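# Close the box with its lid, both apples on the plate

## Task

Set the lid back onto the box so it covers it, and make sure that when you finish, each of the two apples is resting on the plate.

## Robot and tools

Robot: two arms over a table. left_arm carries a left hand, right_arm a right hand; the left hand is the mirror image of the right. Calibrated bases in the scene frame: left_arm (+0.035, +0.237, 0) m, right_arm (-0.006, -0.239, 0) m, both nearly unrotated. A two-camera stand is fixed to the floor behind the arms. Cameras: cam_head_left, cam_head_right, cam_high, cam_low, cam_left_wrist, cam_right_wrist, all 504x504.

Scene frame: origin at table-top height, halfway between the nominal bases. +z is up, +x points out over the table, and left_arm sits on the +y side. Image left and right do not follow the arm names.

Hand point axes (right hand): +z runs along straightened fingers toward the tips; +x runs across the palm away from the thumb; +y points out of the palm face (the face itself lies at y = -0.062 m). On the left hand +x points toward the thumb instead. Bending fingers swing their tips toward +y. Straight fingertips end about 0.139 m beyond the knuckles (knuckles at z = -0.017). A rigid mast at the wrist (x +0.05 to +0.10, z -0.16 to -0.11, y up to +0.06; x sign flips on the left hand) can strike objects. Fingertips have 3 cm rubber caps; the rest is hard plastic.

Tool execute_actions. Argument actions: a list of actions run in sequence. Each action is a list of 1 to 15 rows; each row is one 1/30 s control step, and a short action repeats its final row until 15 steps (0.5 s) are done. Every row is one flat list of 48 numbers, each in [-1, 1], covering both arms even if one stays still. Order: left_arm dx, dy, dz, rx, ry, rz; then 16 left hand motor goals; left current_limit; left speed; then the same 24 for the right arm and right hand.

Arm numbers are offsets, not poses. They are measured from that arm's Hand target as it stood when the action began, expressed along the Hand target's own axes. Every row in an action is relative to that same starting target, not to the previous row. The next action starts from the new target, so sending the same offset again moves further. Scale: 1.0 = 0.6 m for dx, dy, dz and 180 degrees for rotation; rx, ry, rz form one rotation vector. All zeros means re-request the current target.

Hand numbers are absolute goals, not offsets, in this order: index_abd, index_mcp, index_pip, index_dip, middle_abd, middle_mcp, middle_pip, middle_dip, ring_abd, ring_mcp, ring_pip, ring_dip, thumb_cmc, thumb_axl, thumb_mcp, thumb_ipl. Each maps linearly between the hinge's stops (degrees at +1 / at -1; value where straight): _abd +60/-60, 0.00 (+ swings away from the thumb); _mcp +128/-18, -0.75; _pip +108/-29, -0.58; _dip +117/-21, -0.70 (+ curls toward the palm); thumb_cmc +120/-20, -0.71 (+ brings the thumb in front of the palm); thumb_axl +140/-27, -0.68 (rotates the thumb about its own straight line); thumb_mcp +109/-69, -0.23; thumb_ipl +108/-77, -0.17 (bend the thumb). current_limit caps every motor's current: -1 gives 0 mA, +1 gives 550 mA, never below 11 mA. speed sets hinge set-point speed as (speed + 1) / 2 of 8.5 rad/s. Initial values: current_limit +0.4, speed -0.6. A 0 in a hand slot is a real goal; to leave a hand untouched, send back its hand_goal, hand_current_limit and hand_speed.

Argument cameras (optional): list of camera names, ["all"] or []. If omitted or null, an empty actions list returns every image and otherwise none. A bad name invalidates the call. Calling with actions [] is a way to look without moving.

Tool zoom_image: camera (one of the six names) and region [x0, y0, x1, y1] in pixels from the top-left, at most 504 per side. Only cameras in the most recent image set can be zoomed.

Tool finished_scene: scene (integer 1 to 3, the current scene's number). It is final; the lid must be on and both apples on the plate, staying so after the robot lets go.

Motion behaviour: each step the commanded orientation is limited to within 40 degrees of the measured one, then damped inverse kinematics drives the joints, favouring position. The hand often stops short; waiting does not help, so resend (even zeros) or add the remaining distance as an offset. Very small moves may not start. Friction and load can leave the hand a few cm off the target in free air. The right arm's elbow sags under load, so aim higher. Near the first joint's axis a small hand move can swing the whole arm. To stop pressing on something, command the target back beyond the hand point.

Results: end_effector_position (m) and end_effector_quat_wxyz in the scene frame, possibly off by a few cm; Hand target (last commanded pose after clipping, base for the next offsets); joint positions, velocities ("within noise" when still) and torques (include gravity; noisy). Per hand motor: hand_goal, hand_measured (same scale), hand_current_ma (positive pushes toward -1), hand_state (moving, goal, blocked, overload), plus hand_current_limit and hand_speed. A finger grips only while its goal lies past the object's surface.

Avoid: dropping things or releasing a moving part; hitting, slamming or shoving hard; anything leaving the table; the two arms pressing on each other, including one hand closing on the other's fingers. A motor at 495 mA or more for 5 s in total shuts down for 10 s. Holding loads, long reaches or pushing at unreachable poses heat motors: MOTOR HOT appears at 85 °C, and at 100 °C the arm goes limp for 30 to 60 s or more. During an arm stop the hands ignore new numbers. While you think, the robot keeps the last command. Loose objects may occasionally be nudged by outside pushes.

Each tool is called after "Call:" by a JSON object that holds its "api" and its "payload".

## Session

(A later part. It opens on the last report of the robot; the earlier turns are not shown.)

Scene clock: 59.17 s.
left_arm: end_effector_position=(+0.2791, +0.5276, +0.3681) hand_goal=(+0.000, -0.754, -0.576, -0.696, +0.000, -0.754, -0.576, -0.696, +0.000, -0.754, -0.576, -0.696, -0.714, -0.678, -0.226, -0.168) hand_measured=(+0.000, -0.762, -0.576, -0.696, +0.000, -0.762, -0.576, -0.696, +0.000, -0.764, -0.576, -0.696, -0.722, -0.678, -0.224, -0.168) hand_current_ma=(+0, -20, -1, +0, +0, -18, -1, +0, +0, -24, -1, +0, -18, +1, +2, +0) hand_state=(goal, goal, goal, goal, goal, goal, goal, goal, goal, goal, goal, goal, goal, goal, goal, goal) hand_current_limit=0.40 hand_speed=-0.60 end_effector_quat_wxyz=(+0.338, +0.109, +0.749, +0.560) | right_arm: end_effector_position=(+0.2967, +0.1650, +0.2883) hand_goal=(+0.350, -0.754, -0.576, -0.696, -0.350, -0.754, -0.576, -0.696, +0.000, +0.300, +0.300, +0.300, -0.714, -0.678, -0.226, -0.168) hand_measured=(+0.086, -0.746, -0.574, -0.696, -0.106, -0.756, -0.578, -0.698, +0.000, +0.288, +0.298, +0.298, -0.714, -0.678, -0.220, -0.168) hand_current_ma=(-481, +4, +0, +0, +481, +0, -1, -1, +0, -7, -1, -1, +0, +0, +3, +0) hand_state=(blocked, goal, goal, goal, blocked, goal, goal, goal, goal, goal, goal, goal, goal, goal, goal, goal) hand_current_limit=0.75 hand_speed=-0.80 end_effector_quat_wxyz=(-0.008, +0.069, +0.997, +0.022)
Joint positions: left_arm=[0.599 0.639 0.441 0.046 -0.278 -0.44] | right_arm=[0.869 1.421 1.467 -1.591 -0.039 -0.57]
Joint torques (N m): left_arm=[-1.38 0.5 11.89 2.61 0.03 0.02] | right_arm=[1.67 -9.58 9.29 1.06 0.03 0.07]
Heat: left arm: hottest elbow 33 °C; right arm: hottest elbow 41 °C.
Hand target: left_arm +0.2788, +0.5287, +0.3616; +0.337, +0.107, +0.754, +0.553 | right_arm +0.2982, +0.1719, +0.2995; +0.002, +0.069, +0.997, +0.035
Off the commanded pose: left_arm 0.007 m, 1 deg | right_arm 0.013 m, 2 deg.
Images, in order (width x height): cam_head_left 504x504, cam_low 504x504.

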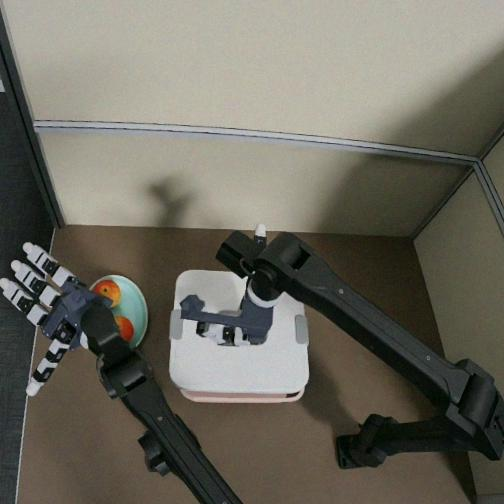

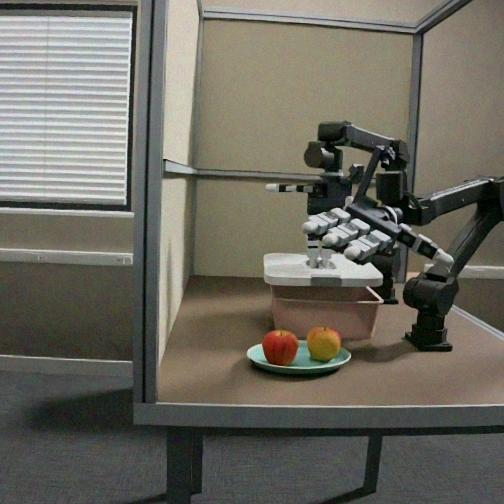

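Call:
{"api": "execute_actions", "payload": {"actions": [[[0,0,0,0,0,0,0,-0.754,-0.576,-0.696,0,-0.754,-0.576,-0.696,0,-0.754,-0.576,-0.696,-0.714,-0.678,-0.226,-0.168,0.4,-0.6,0.0284,-0.0175,0.0489,-0.0183,-0.0142,0,0.35,-0.754,-0.576,-0.696,-0.35,-0.754,-0.576,-0.696,0,0.3,0.3,0.3,-0.714,-0.678,-0.226,-0.168,0.75,-0.8]]], "cameras": ["cam_low","cam_head_left"]}}

Call:
{"api": "zoom_image", "payload": {"camera": "cam_low", "region": [240, 230, 400, 350]}}

Call:
{"api": "zoom_image", "payload": {"camera": "cam_head_left", "region": [165, 260, 345, 420]}}

Scene clock: 63.20 s.
left_arm: end_effector_position=(+0.2791, +0.5276, +0.3681) hand_goal=(+0.000, -0.754, -0.576, -0.696, +0.000, -0.754, -0.576, -0.696, +0.000, -0.754, -0.576, -0.696, -0.714, -0.678, -0.226, -0.168) hand_measured=(+0.000, -0.762, -0.576, -0.696, +0.000, -0.762, -0.576, -0.696, +0.000, -0.764, -0.576, -0.696, -0.722, -0.678, -0.224, -0.168) hand_current_ma=(+0, -20, -1, +0, +0, -18, -1, +0, +0, -24, -1, +0, -18, +1, +2, +0) hand_state=(goal, goal, goal, goal, goal, goal, goal, goal, goal, goal, goal, goal, goal, goal, goal, goal) hand_current_limit=0.40 hand_speed=-0.60 end_effector_quat_wxyz=(+0.338, +0.109, +0.749, +0.560) | right_arm: end_effector_position=(+0.2769, +0.1569, +0.2400) hand_goal=(+0.350, -0.754, -0.576, -0.696, -0.350, -0.754, -0.576, -0.696, +0.000, +0.300, +0.300, +0.300, -0.714, -0.678, -0.226, -0.168) hand_measured=(+0.086, -0.750, -0.574, -0.696, -0.106, -0.762, -0.580, -0.698, +0.000, +0.290, +0.298, +0.298, -0.714, -0.678, -0.220, -0.168) hand_current_ma=(-481, +1, +0, +0, +481, -4, -1, +0, +0, -5, -1, -1, +0, +0, +3, +0) hand_state=(blocked, goal, goal, goal, blocked, goal, goal, goal, goal, goal, goal, goal, goal, goal, goal, goal) hand_current_limit=0.75 hand_speed=-0.80 end_effector_quat_wxyz=(+0.005, +0.070, +0.997, +0.031)
Joint positions: left_arm=[0.599 0.639 0.441 0.046 -0.278 -0.44] | right_arm=[0.898 1.355 1.267 -1.425 -0.027 -0.539]
Joint torques (N m): left_arm=[-1.38 0.44 11.88 2.63 0.04 0.02] | right_arm=[1.73 -10.11 10.37 1.11 -0.01 0.09]
Heat: left arm: hottest elbow 33 °C; right arm: hottest elbow 40 °C.
Hand target: left_arm +0.2788, +0.5287, +0.3616; +0.337, +0.107, +0.754, +0.553 | right_arm +0.2800, +0.1659, +0.2694; +0.026, +0.069, +0.995, +0.062
Off the commanded pose: left_arm 0.007 m, 1 deg | right_arm 0.031 m, 4 deg.
Images, in order (width x height): cam_head_left 504x504, cam_low 504x504.

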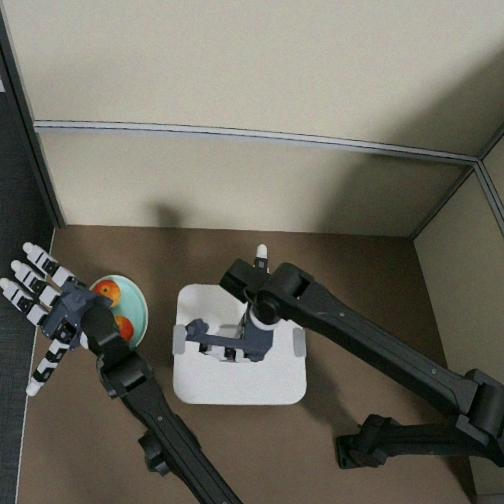

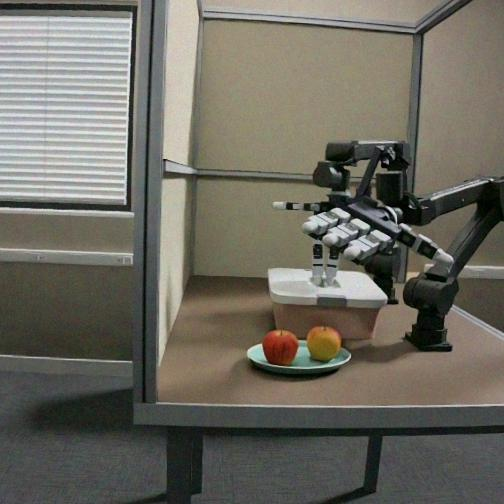

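Scaled by 3.150.

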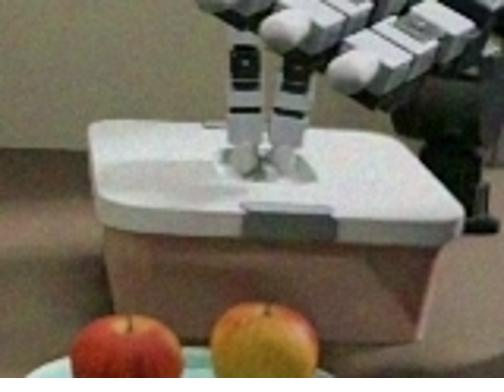

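Scaled by 2.800.

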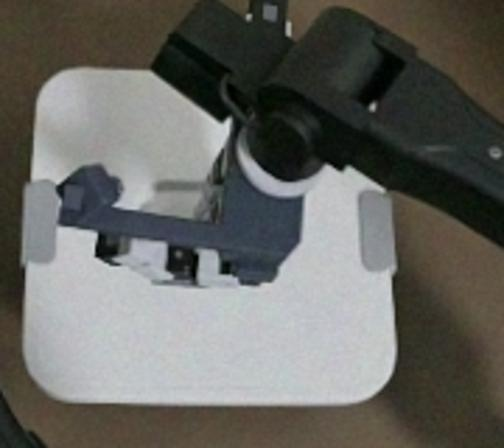

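Call:
{"api": "execute_actions", "payload": {"actions": [[[0,0,0,0,0,0,0,-0.754,-0.576,-0.696,0,-0.754,-0.576,-0.696,0,-0.754,-0.576,-0.696,-0.714,-0.678,-0.226,-0.168,0.4,-0.6,-0.0025,-0.0085,0.0325,0,0,0,0.35,-0.754,-0.576,-0.696,-0.35,-0.754,-0.576,-0.696,0,0.3,0.3,0.3,-0.714,-0.678,-0.226,-0.168,0.75,-0.8]]], "cameras": ["cam_low","cam_head_left","cam_high","cam_head_right"]}}

Call:
{"api": "zoom_image", "payload": {"camera": "cam_low", "region": [240, 230, 400, 350]}}

Call:
{"api": "zoom_image", "payload": {"camera": "cam_head_left", "region": [165, 260, 345, 420]}}

Call:
{"api": "zoom_image", "payload": {"camera": "cam_head_right", "region": [165, 260, 345, 420]}}

Call:
{"api": "zoom_image", "payload": {"camera": "cam_high", "region": [170, 170, 340, 330]}}

Scene clock: 66.43 s.
left_arm: end_effector_position=(+0.2791, +0.5276, +0.3681) hand_goal=(+0.000, -0.754, -0.576, -0.696, +0.000, -0.754, -0.576, -0.696, +0.000, -0.754, -0.576, -0.696, -0.714, -0.678, -0.226, -0.168) hand_measured=(+0.000, -0.762, -0.576, -0.696, +0.000, -0.762, -0.576, -0.696, +0.000, -0.764, -0.576, -0.696, -0.722, -0.678, -0.224, -0.168) hand_current_ma=(+0, -20, -1, +0, +0, -18, -1, +0, +0, -24, -1, +0, -18, +1, +2, +0) hand_state=(goal, goal, goal, goal, goal, goal, goal, goal, goal, goal, goal, goal, goal, goal, goal, goal) hand_current_limit=0.40 hand_speed=-0.60 end_effector_quat_wxyz=(+0.338, +0.109, +0.749, +0.560) | right_arm: end_effector_position=(+0.2782, +0.1588, +0.2349) hand_goal=(+0.350, -0.754, -0.576, -0.696, -0.350, -0.754, -0.576, -0.696, +0.000, +0.300, +0.300, +0.300, -0.714, -0.678, -0.226, -0.168) hand_measured=(+0.086, -0.752, -0.574, -0.696, -0.106, -0.764, -0.582, -0.698, +0.000, +0.290, +0.298, +0.298, -0.714, -0.678, -0.220, -0.168) hand_current_ma=(-481, +1, +0, +0, +481, -5, -2, +0, +0, -5, -1, -1, +0, +0, +3, +0) hand_state=(blocked, goal, goal, goal, blocked, goal, goal, goal, goal, goal, goal, goal, goal, goal, goal, goal) hand_current_limit=0.75 hand_speed=-0.80 end_effector_quat_wxyz=(+0.012, +0.070, +0.997, +0.042)
Joint positions: left_arm=[0.599 0.639 0.441 0.046 -0.278 -0.44] | right_arm=[0.898 1.347 1.24 -1.381 -0.029 -0.538]
Joint torques (N m): left_arm=[-1.38 0.56 11.86 2.56 0.03 0.03] | right_arm=[1.38 -9.82 8.65 1.39 0.11 0]
Heat: left arm: hottest elbow 33 °C; right arm: hottest elbow 41 °C.
Hand target: left_arm +0.2788, +0.5287, +0.3616; +0.337, +0.107, +0.754, +0.553 | right_arm +0.2820, +0.1630, +0.2495; +0.026, +0.069, +0.995, +0.062
Off the commanded pose: left_arm 0.007 m, 1 deg | right_arm 0.016 m, 3 deg.
Images, in order (width x height): cam_head_left 504x504, cam_head_right 504x504, cam_high 504x504, cam_low 504x504.

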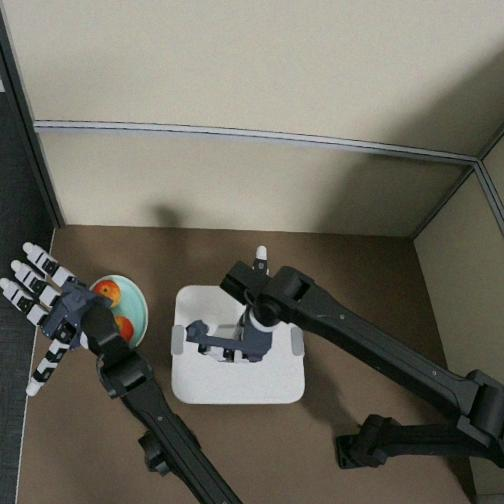

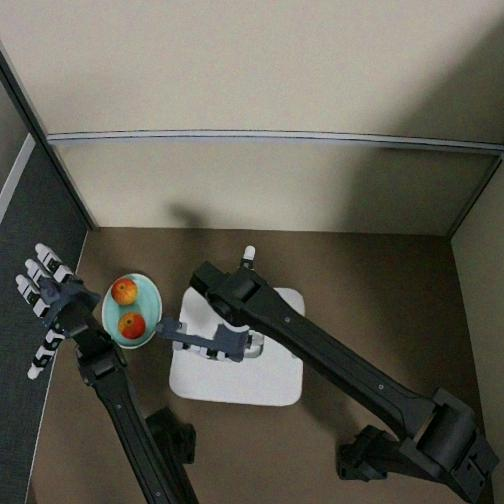

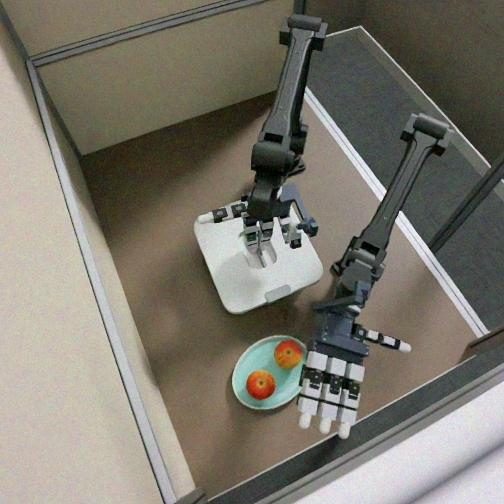

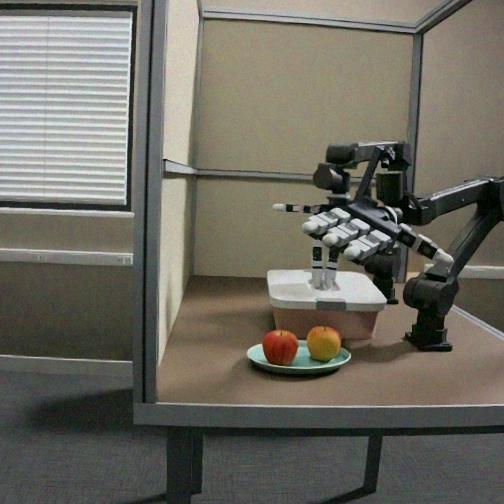

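Scaled by 3.150.

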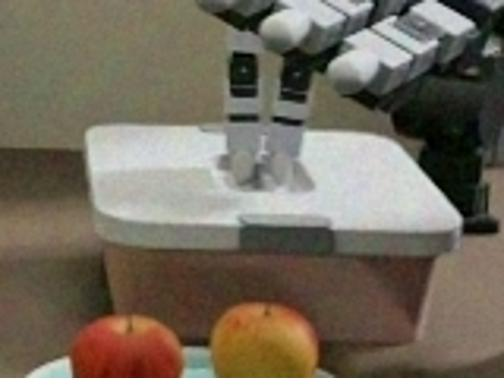

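Scaled by 2.800.

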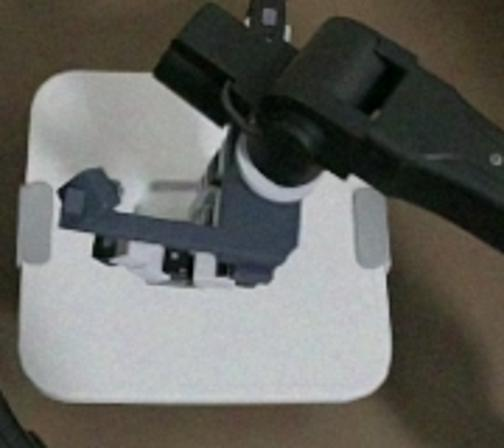

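Scaled by 2.800.

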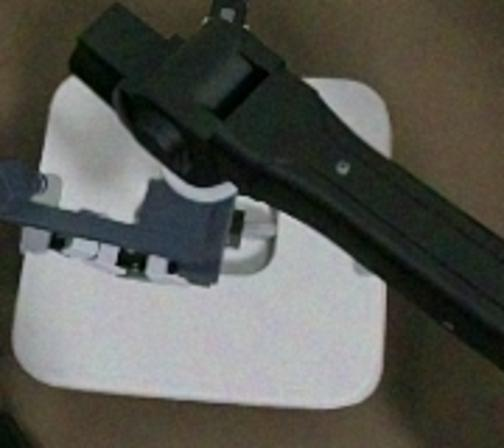

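Scaled by 2.965.

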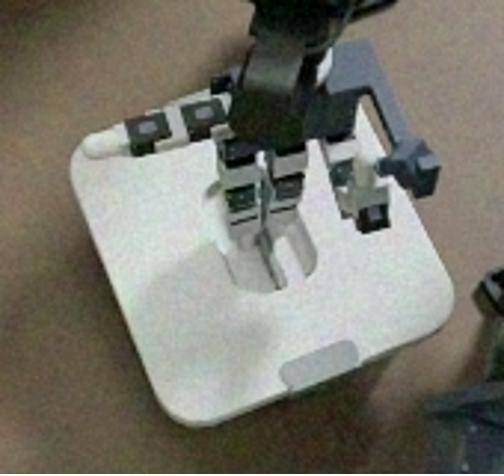

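Call:
{"api": "execute_actions", "payload": {"actions": [[[0,0,0,0,0,0,0,-0.754,-0.576,-0.696,0,-0.754,-0.576,-0.696,0,-0.754,-0.576,-0.696,-0.714,-0.678,-0.226,-0.168,0.4,-0.6,0.002,-0.0204,-0.036,0,0,0,0.35,-0.754,-0.576,-0.696,-0.35,-0.754,-0.576,-0.696,0,0.3,0.3,0.3,-0.714,-0.678,-0.226,-0.168,0.75,-0.8]]], "cameras": ["cam_low","cam_head_left","cam_head_right"]}}

Call:
{"api": "zoom_image", "payload": {"camera": "cam_low", "region": [240, 230, 400, 350]}}

Call:
{"api": "zoom_image", "payload": {"camera": "cam_head_left", "region": [165, 260, 345, 420]}}

Call:
{"api": "zoom_image", "payload": {"camera": "cam_head_right", "region": [165, 260, 345, 420]}}

Scene clock: 68.57 s.
left_arm: end_effector_position=(+0.2791, +0.5276, +0.3681) hand_goal=(+0.000, -0.754, -0.576, -0.696, +0.000, -0.754, -0.576, -0.696, +0.000, -0.754, -0.576, -0.696, -0.714, -0.678, -0.226, -0.168) hand_measured=(+0.000, -0.762, -0.576, -0.696, +0.000, -0.762, -0.576, -0.696, +0.000, -0.764, -0.576, -0.696, -0.722, -0.678, -0.224, -0.168) hand_current_ma=(+0, -20, -1, +0, +0, -18, -1, +0, +0, -24, -1, +0, -18, +1, +2, +0) hand_state=(goal, goal, goal, goal, goal, goal, goal, goal, goal, goal, goal, goal, goal, goal, goal, goal) hand_current_limit=0.40 hand_speed=-0.60 end_effector_quat_wxyz=(+0.338, +0.109, +0.749, +0.560) | right_arm: end_effector_position=(+0.2739, +0.1507, +0.2478) hand_goal=(+0.350, -0.754, -0.576, -0.696, -0.350, -0.754, -0.576, -0.696, +0.000, +0.300, +0.300, +0.300, -0.714, -0.678, -0.226, -0.168) hand_measured=(+0.086, -0.748, -0.574, -0.696, -0.106, -0.760, -0.580, -0.698, +0.000, +0.290, +0.298, +0.298, -0.714, -0.678, -0.220, -0.168) hand_current_ma=(-481, +2, +0, +0, +481, -3, -2, +0, +0, -5, -1, -1, +0, +0, +3, +0) hand_state=(blocked, goal, goal, goal, blocked, goal, goal, goal, goal, goal, goal, goal, goal, goal, goal, goal) hand_current_limit=0.75 hand_speed=-0.80 end_effector_quat_wxyz=(+0.015, +0.069, +0.996, +0.046)
Joint positions: left_arm=[0.599 0.639 0.441 0.046 -0.278 -0.44] | right_arm=[0.894 1.314 1.24 -1.403 -0.029 -0.543]
Joint torques (N m): left_arm=[-1.26 0.62 11.86 2.61 0.03 0.02] | right_arm=[0.03 -9.7 9.74 0.29 0.04 -0.14]
Heat: left arm: hottest elbow 33 °C; right arm: hottest elbow 41 °C.
Hand target: left_arm +0.2788, +0.5287, +0.3616; +0.337, +0.107, +0.754, +0.553 | right_arm +0.2779, +0.1486, +0.2692; +0.026, +0.069, +0.995, +0.062
Off the commanded pose: left_arm 0.007 m, 1 deg | right_arm 0.022 m, 2 deg.
Images, in order (width x height): cam_head_left 504x504, cam_head_right 504x504, cam_low 504x504.

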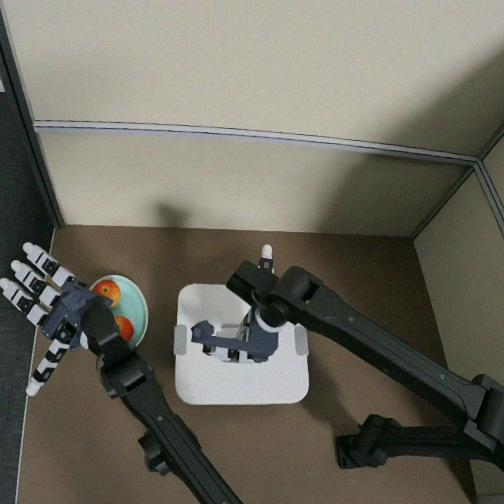

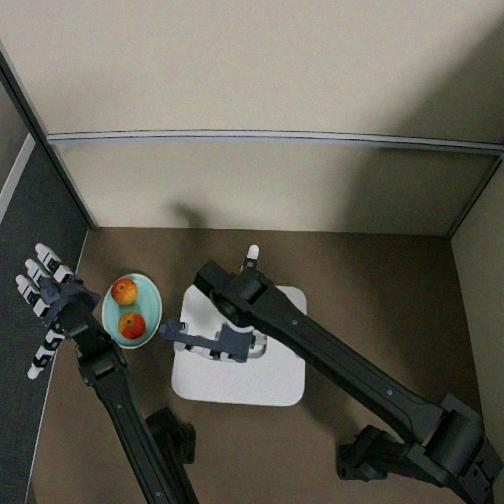

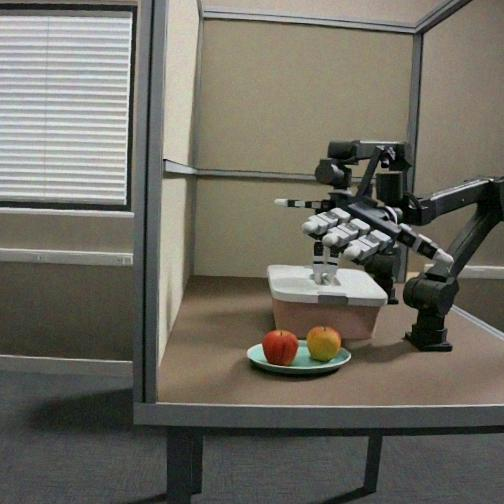

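Scaled by 3.150.

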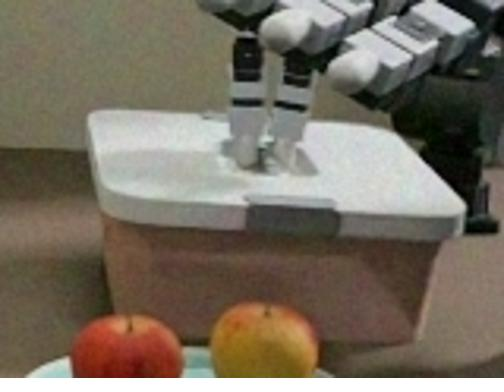

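Scaled by 2.800.

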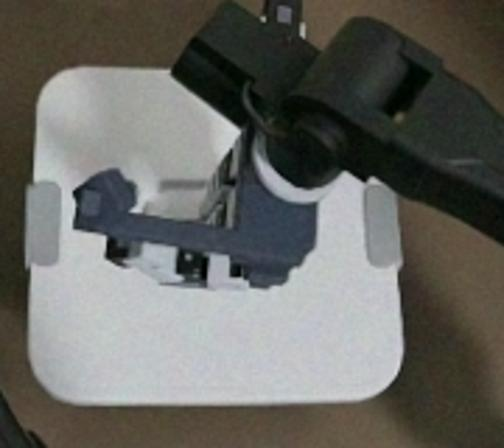

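Scaled by 2.800.

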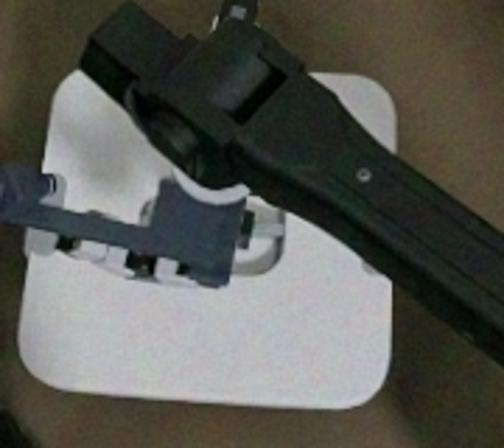

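Call:
{"api": "execute_actions", "payload": {"actions": [[[0,0,0,0,0,0,0,-0.754,-0.576,-0.696,0,-0.754,-0.576,-0.696,0,-0.754,-0.576,-0.696,-0.714,-0.678,-0.226,-0.168,0.4,-0.6,0.0015,-0.0112,0.0488,-0.01,0,0,0.35,-0.754,-0.576,-0.696,-0.35,-0.754,-0.576,-0.696,0,0.3,0.3,0.3,-0.714,-0.678,-0.226,-0.168,0.75,-0.8]]], "cameras": ["cam_low","cam_head_left","cam_head_right"]}}

Call:
{"api": "zoom_image", "payload": {"camera": "cam_low", "region": [240, 230, 400, 350]}}

Call:
{"api": "zoom_image", "payload": {"camera": "cam_head_left", "region": [165, 260, 345, 420]}}

Call:
{"api": "zoom_image", "payload": {"camera": "cam_head_right", "region": [165, 260, 345, 420]}}

Scene clock: 71.00 s.
left_arm: end_effector_position=(+0.2791, +0.5276, +0.3681) hand_goal=(+0.000, -0.754, -0.576, -0.696, +0.000, -0.754, -0.576, -0.696, +0.000, -0.754, -0.576, -0.696, -0.714, -0.678, -0.226, -0.168) hand_measured=(+0.000, -0.762, -0.576, -0.696, +0.000, -0.762, -0.576, -0.696, +0.000, -0.764, -0.576, -0.696, -0.722, -0.678, -0.224, -0.168) hand_current_ma=(+0, -20, -1, +0, +0, -18, -1, +0, +0, -24, -1, +0, -18, +1, +2, +0) hand_state=(goal, goal, goal, goal, goal, goal, goal, goal, goal, goal, goal, goal, goal, goal, goal, goal) hand_current_limit=0.40 hand_speed=-0.60 end_effector_quat_wxyz=(+0.338, +0.109, +0.749, +0.560) | right_arm: end_effector_position=(+0.2722, +0.1465, +0.2345) hand_goal=(+0.350, -0.754, -0.576, -0.696, -0.350, -0.754, -0.576, -0.696, +0.000, +0.300, +0.300, +0.300, -0.714, -0.678, -0.226, -0.168) hand_measured=(+0.086, -0.738, -0.568, -0.694, -0.106, -0.754, -0.576, -0.696, +0.000, +0.290, +0.298, +0.298, -0.714, -0.678, -0.220, -0.168) hand_current_ma=(-481, +13, +4, +1, +481, +0, +0, +0, +0, -6, -1, -1, +0, +0, +3, +0) hand_state=(blocked, goal, goal, goal, blocked, goal, goal, goal, goal, goal, goal, goal, goal, goal, goal, goal) hand_current_limit=0.75 hand_speed=-0.80 end_effector_quat_wxyz=(+0.020, +0.068, +0.995, +0.069)
Joint positions: left_arm=[0.599 0.639 0.441 0.046 -0.278 -0.44] | right_arm=[0.882 1.282 1.162 -1.316 -0.049 -0.556]
Joint torques (N m): left_arm=[-1.32 0.62 11.86 2.61 0.02 0.02] | right_arm=[0.73 -8.41 8.2 1.52 0.03 -0.12]
Heat: left arm: hottest elbow 33 °C; right arm: hottest elbow 41 °C.
Hand target: left_arm +0.2788, +0.5287, +0.3616; +0.337, +0.107, +0.754, +0.553 | right_arm +0.2779, +0.1456, +0.2395; +0.028, +0.069, +0.994, +0.078
Off the commanded pose: left_arm 0.007 m, 1 deg | right_arm 0.007 m, 1 deg.
Images, in order (width x height): cam_head_left 504x504, cam_head_right 504x504, cam_low 504x504.

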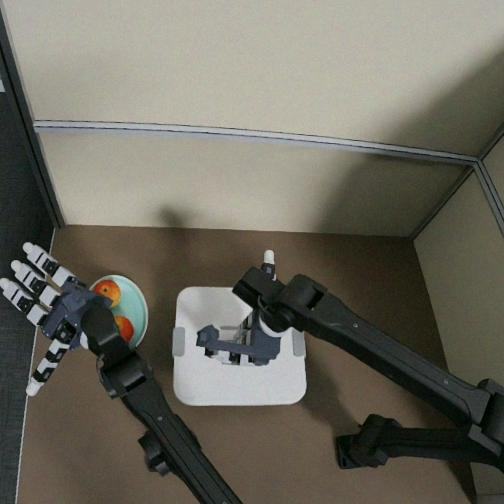

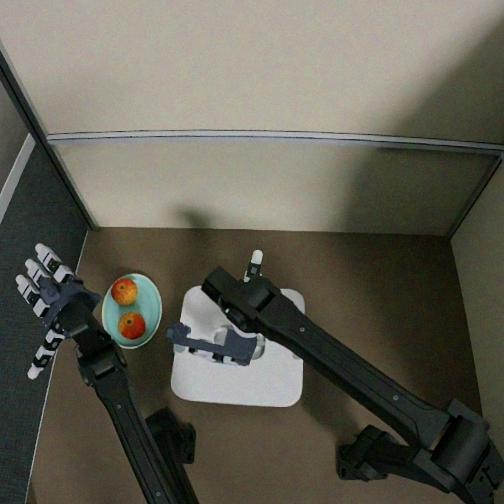

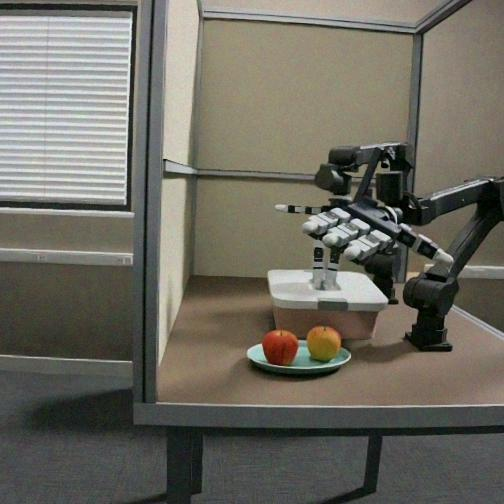

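Scaled by 3.150.

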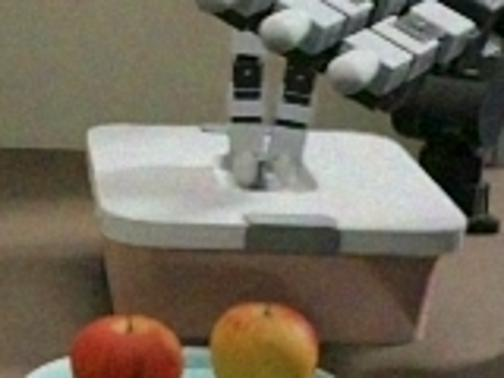

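Scaled by 2.800.

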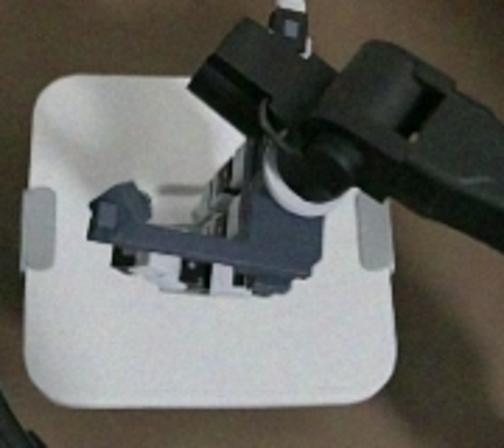

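Scaled by 2.800.

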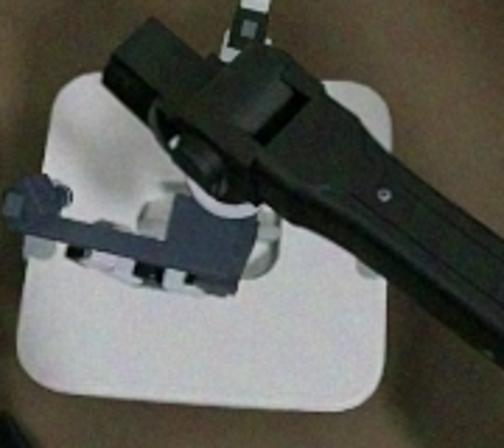

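Call:
{"api": "execute_actions", "payload": {"actions": [[[0,0,0,0,0,0,0,-0.754,-0.576,-0.696,0,-0.754,-0.576,-0.696,0,-0.754,-0.576,-0.696,-0.714,-0.678,-0.226,-0.168,0.4,-0.6,0.0025,-0.0215,-0.0125,0,0,0,0.35,-0.754,-0.576,-0.696,-0.35,-0.754,-0.576,-0.696,0,0.3,0.3,0.3,-0.714,-0.678,-0.226,-0.168,0.75,-0.8]]], "cameras": ["cam_low","cam_head_left","cam_head_right"]}}

Call:
{"api": "zoom_image", "payload": {"camera": "cam_low", "region": [240, 230, 400, 350]}}

Call:
{"api": "zoom_image", "payload": {"camera": "cam_head_left", "region": [165, 260, 345, 420]}}

Scene clock: 73.63 s.
left_arm: end_effector_position=(+0.2791, +0.5276, +0.3681) hand_goal=(+0.000, -0.754, -0.576, -0.696, +0.000, -0.754, -0.576, -0.696, +0.000, -0.754, -0.576, -0.696, -0.714, -0.678, -0.226, -0.168) hand_measured=(+0.000, -0.762, -0.576, -0.696, +0.000, -0.762, -0.576, -0.696, +0.000, -0.764, -0.576, -0.696, -0.722, -0.678, -0.224, -0.168) hand_current_ma=(+0, -20, -1, +0, +0, -18, -1, +0, +0, -24, -1, +0, -18, +1, +2, +0) hand_state=(goal, goal, goal, goal, goal, goal, goal, goal, goal, goal, goal, goal, goal, goal, goal, goal) hand_current_limit=0.40 hand_speed=-0.60 end_effector_quat_wxyz=(+0.338, +0.109, +0.749, +0.560) | right_arm: end_effector_position=(+0.2704, +0.1330, +0.2286) hand_goal=(+0.350, -0.754, -0.576, -0.696, -0.350, -0.754, -0.576, -0.696, +0.000, +0.300, +0.300, +0.300, -0.714, -0.678, -0.226, -0.168) hand_measured=(+0.086, -0.740, -0.568, -0.692, -0.106, -0.756, -0.576, -0.696, +0.000, +0.290, +0.298, +0.298, -0.714, -0.678, -0.220, -0.168) hand_current_ma=(-481, +10, +4, +1, +481, +0, +0, +0, +0, -6, -1, -1, +0, +0, +3, +0) hand_state=(blocked, goal, goal, goal, blocked, goal, goal, goal, goal, goal, goal, goal, goal, goal, goal, goal) hand_current_limit=0.75 hand_speed=-0.80 end_effector_quat_wxyz=(+0.017, +0.070, +0.995, +0.065)
Joint positions: left_arm=[0.599 0.639 0.441 0.046 -0.278 -0.44] | right_arm=[0.862 1.259 1.129 -1.316 -0.051 -0.571]
Joint torques (N m): left_arm=[-1.32 0.73 11.84 2.59 0.03 0.02] | right_arm=[0.67 -8.47 9.13 0.46 -0.01 -0.08]
Heat: left arm: hottest elbow 33 °C; right arm: hottest elbow 41 °C.
Hand target: left_arm +0.2788, +0.5287, +0.3616; +0.337, +0.107, +0.754, +0.553 | right_arm +0.2742, +0.1320, +0.2446; +0.028, +0.069, +0.994, +0.078
Off the commanded pose: left_arm 0.007 m, 1 deg | right_arm 0.017 m, 2 deg.
Images, in order (width x height): cam_head_left 504x504, cam_head_right 504x504, cam_low 504x504.

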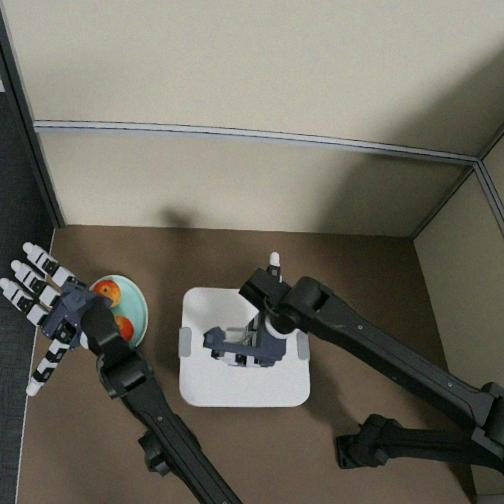

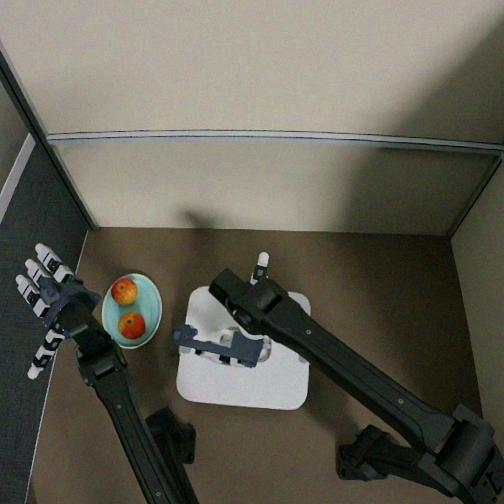

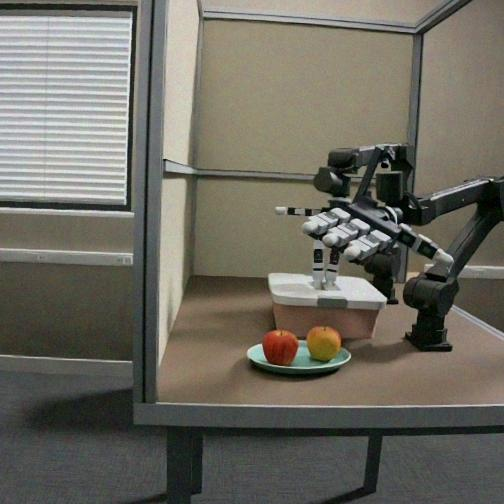

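Scaled by 3.150.

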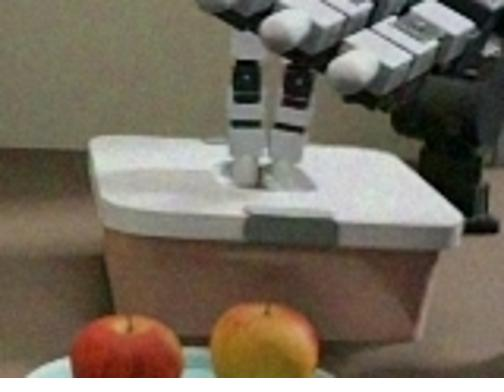

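Scaled by 2.800.

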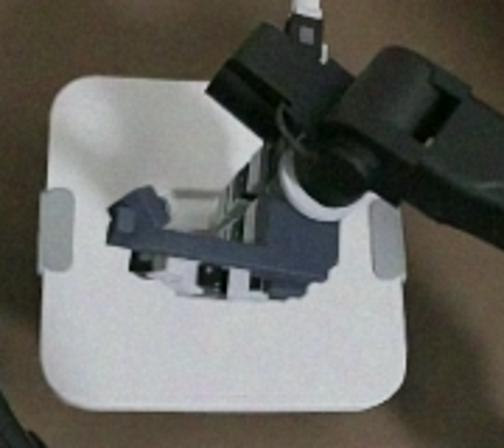

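Call:
{"api": "zoom_image", "payload": {"camera": "cam_head_right", "region": [165, 260, 345, 420]}}

Call:
{"api": "zoom_image", "payload": {"camera": "cam_low", "region": [265, 270, 325, 345]}}

Call:
{"api": "zoom_image", "payload": {"camera": "cam_low", "region": [325, 270, 395, 345]}}

Call:
{"api": "zoom_image", "payload": {"camera": "cam_head_left", "region": [170, 360, 230, 420]}}

Scaled by 2.800.

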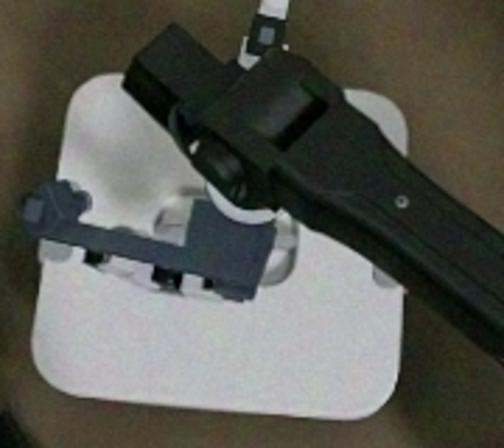

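Scaled by 6.720.

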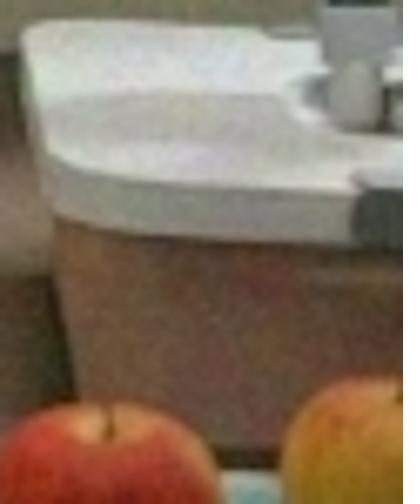

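Scaled by 6.720.

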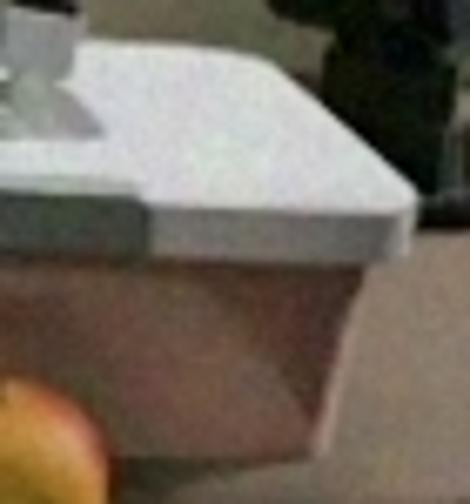

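Scaled by 8.400.

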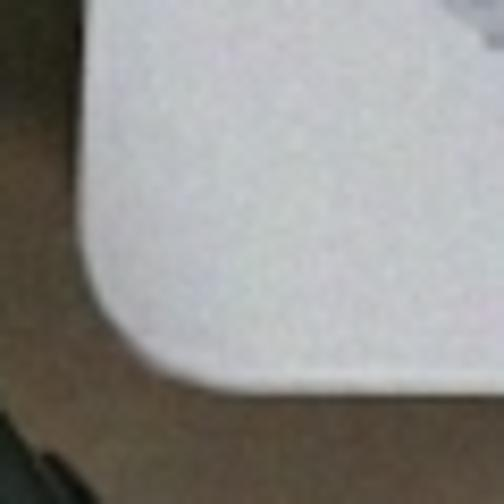

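Call:
{"api": "execute_actions", "payload": {"actions": [[[0,0,0,0,0,0,0,-0.754,-0.576,-0.696,0,-0.754,-0.576,-0.696,0,-0.754,-0.576,-0.696,-0.714,-0.678,-0.226,-0.168,0.4,-0.6,0.0011,-0.004,0.0246,0,0,0,0.35,-0.754,-0.576,-0.696,-0.35,-0.754,-0.576,-0.696,0,0.3,0.3,0.3,-0.714,-0.678,-0.226,-0.168,0.75,-0.8]]], "cameras": ["cam_low","cam_head_left","cam_head_right"]}}

Call:
{"api": "zoom_image", "payload": {"camera": "cam_low", "region": [240, 230, 400, 350]}}

Call:
{"api": "zoom_image", "payload": {"camera": "cam_head_left", "region": [165, 260, 345, 420]}}

Call:
{"api": "zoom_image", "payload": {"camera": "cam_low", "region": [325, 270, 395, 345]}}

Scene clock: 77.63 s.
left_arm: end_effector_position=(+0.2791, +0.5276, +0.3681) hand_goal=(+0.000, -0.754, -0.576, -0.696, +0.000, -0.754, -0.576, -0.696, +0.000, -0.754, -0.576, -0.696, -0.714, -0.678, -0.226, -0.168) hand_measured=(+0.000, -0.762, -0.576, -0.696, +0.000, -0.762, -0.576, -0.696, +0.000, -0.764, -0.576, -0.696, -0.722, -0.678, -0.224, -0.168) hand_current_ma=(+0, -20, -1, +0, +0, -18, -1, +0, +0, -24, -1, +0, -18, +1, +2, +0) hand_state=(goal, goal, goal, goal, goal, goal, goal, goal, goal, goal, goal, goal, goal, goal, goal, goal) hand_current_limit=0.40 hand_speed=-0.60 end_effector_quat_wxyz=(+0.338, +0.109, +0.749, +0.560) | right_arm: end_effector_position=(+0.2699, +0.1324, +0.2253) hand_goal=(+0.350, -0.754, -0.576, -0.696, -0.350, -0.754, -0.576, -0.696, +0.000, +0.300, +0.300, +0.300, -0.714, -0.678, -0.226, -0.168) hand_measured=(+0.086, -0.742, -0.568, -0.692, -0.106, -0.758, -0.578, -0.696, +0.000, +0.290, +0.298, +0.298, -0.714, -0.678, -0.220, -0.168) hand_current_ma=(-481, +8, +3, +1, +481, -1, +0, +0, +0, -6, -1, -1, +0, +0, +3, +0) hand_state=(blocked, goal, goal, goal, blocked, goal, goal, goal, goal, goal, goal, goal, goal, goal, goal, goal) hand_current_limit=0.75 hand_speed=-0.80 end_effector_quat_wxyz=(+0.020, +0.070, +0.995, +0.069)
Joint positions: left_arm=[0.599 0.639 0.441 0.046 -0.278 -0.44] | right_arm=[0.862 1.253 1.112 -1.297 -0.051 -0.572]
Joint torques (N m): left_arm=[-1.32 0.5 11.84 2.63 0.03 0.02] | right_arm=[0.44 -8.06 8.01 1.28 0.01 -0.11]
Heat: left arm: hottest elbow 33 °C; right arm: hottest elbow 41 °C.
Hand target: left_arm +0.2788, +0.5287, +0.3616; +0.337, +0.107, +0.754, +0.553 | right_arm +0.2742, +0.1319, +0.2296; +0.027, +0.069, +0.994, +0.077
Off the commanded pose: left_arm 0.007 m, 1 deg | right_arm 0.006 m, 1 deg.
Images, in order (width x height): cam_head_left 504x504, cam_head_right 504x504, cam_low 504x504.

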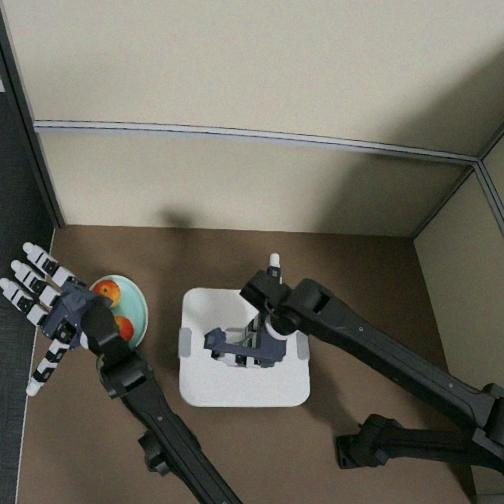

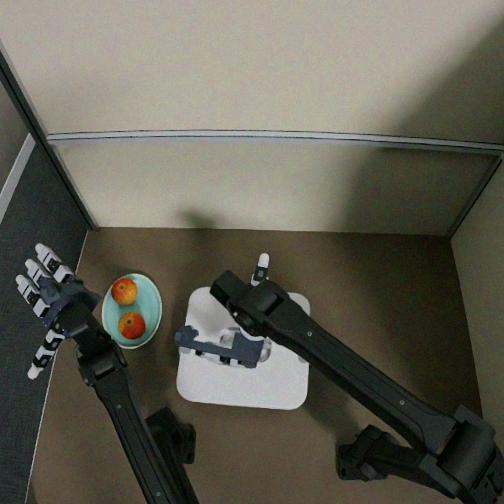

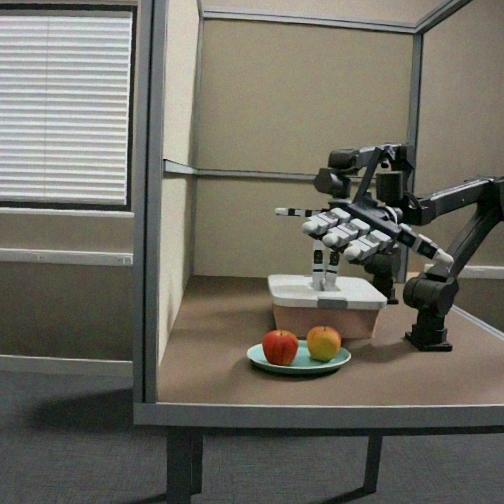

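Scaled by 3.150.

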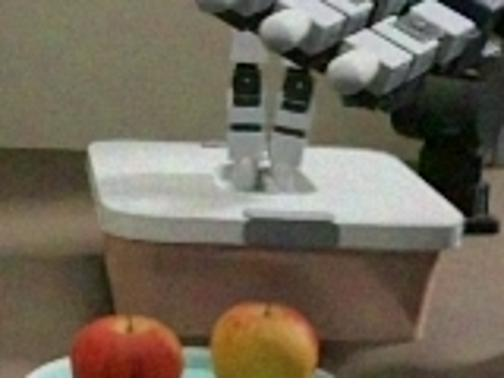

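Scaled by 2.800.

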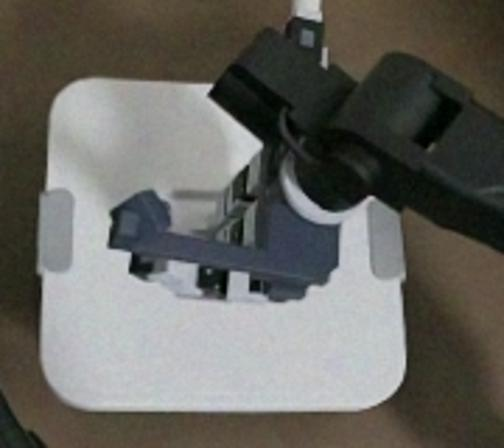

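Scaled by 6.720.

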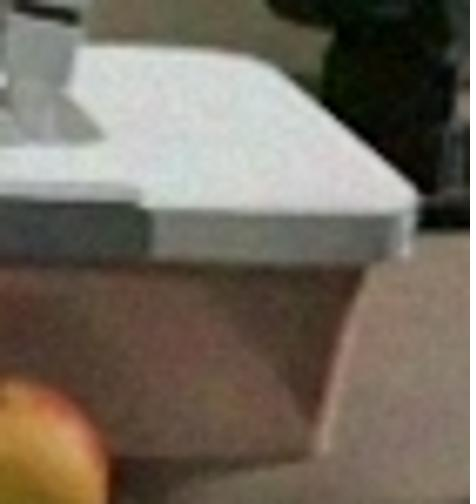

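Call:
{"api": "execute_actions", "payload": {"actions": [[[0,0,0,0,0,0,0,-0.754,-0.576,-0.696,0,-0.754,-0.576,-0.696,0,-0.754,-0.576,-0.696,-0.714,-0.678,-0.226,-0.168,0.4,-0.6,0.0011,-0.004,0.0246,0,0,0,0.35,-0.754,-0.576,-0.696,-0.35,-0.754,-0.576,-0.696,0,0.3,0.3,0.3,-0.714,-0.678,-0.226,-0.168,0.75,-0.8]]], "cameras": ["cam_low","cam_head_left"]}}

Call:
{"api": "zoom_image", "payload": {"camera": "cam_low", "region": [240, 230, 400, 350]}}

Call:
{"api": "zoom_image", "payload": {"camera": "cam_head_left", "region": [165, 260, 345, 420]}}

Scene clock: 80.43 s.
left_arm: end_effector_position=(+0.2791, +0.5276, +0.3681) hand_goal=(+0.000, -0.754, -0.576, -0.696, +0.000, -0.754, -0.576, -0.696, +0.000, -0.754, -0.576, -0.696, -0.714, -0.678, -0.226, -0.168) hand_measured=(+0.000, -0.762, -0.576, -0.696, +0.000, -0.762, -0.576, -0.696, +0.000, -0.764, -0.576, -0.696, -0.722, -0.678, -0.224, -0.168) hand_current_ma=(+0, -20, -1, +0, +0, -18, -1, +0, +0, -24, -1, +0, -18, +1, +2, +0) hand_state=(goal, goal, goal, goal, goal, goal, goal, goal, goal, goal, goal, goal, goal, goal, goal, goal) hand_current_limit=0.40 hand_speed=-0.60 end_effector_quat_wxyz=(+0.338, +0.109, +0.749, +0.560) | right_arm: end_effector_position=(+0.2688, +0.1319, +0.2265) hand_goal=(+0.350, -0.754, -0.576, -0.696, -0.350, -0.754, -0.576, -0.696, +0.000, +0.300, +0.300, +0.300, -0.714, -0.678, -0.226, -0.168) hand_measured=(+0.086, -0.752, -0.574, -0.694, -0.106, -0.766, -0.584, -0.700, +0.000, +0.290, +0.298, +0.298, -0.714, -0.678, -0.220, -0.168) hand_current_ma=(-481, +1, +1, +0, +481, -8, -4, -1, +0, -6, -1, -1, +0, +0, +3, +0) hand_state=(blocked, goal, goal, goal, blocked, goal, goal, goal, goal, goal, goal, goal, goal, goal, goal, goal) hand_current_limit=0.75 hand_speed=-0.80 end_effector_quat_wxyz=(+0.027, +0.069, +0.994, +0.080)
Joint positions: left_arm=[0.599 0.639 0.441 0.046 -0.278 -0.44] | right_arm=[0.862 1.234 1.09 -1.267 -0.054 -0.572]
Joint torques (N m): left_arm=[-1.38 0.62 11.86 2.62 0.03 0.02] | right_arm=[-0.03 -6.42 6.78 1.76 0.14 -0.15]
Heat: left arm: hottest elbow 33 °C; right arm: hottest elbow 41 °C.
Hand target: left_arm +0.2788, +0.5287, +0.3616; +0.337, +0.107, +0.754, +0.553 | right_arm +0.2742, +0.1319, +0.2148; +0.028, +0.069, +0.994, +0.078
Off the commanded pose: left_arm 0.007 m, 1 deg | right_arm 0.013 m, 0 deg.
Images, in order (width x height): cam_head_left 504x504, cam_low 504x504.

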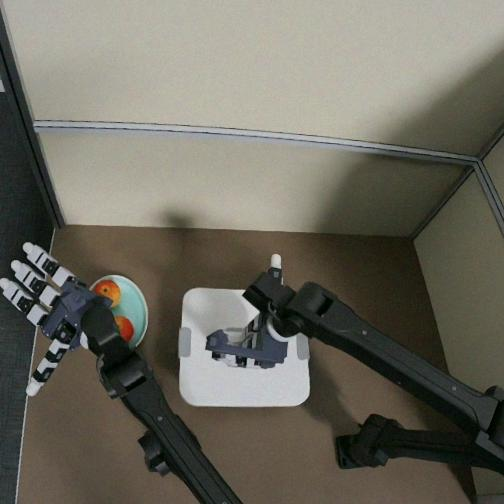

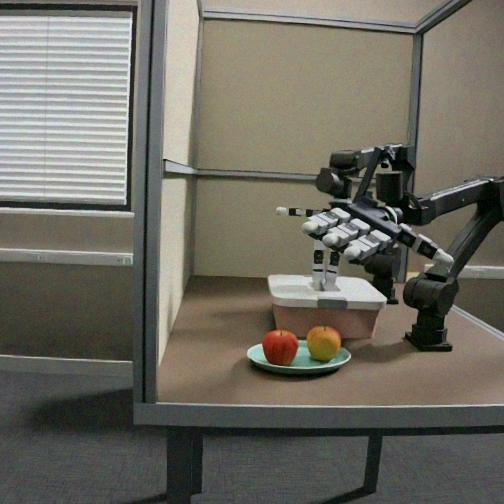

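Scaled by 3.150.

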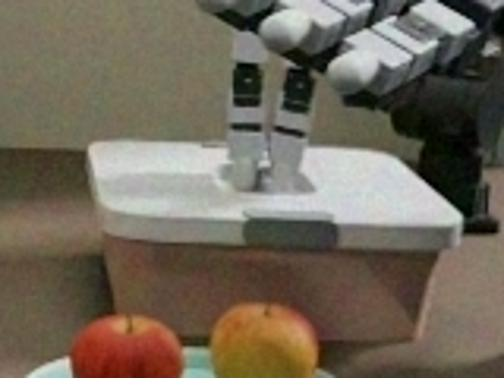

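Scaled by 2.800.

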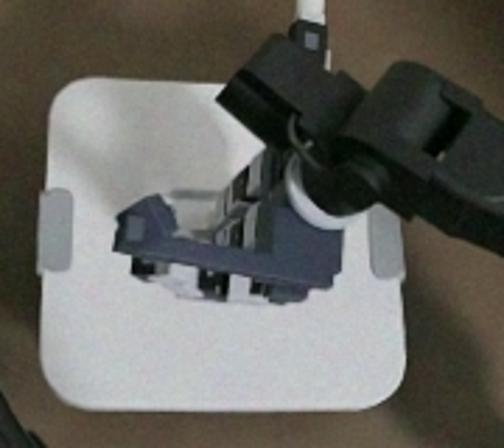

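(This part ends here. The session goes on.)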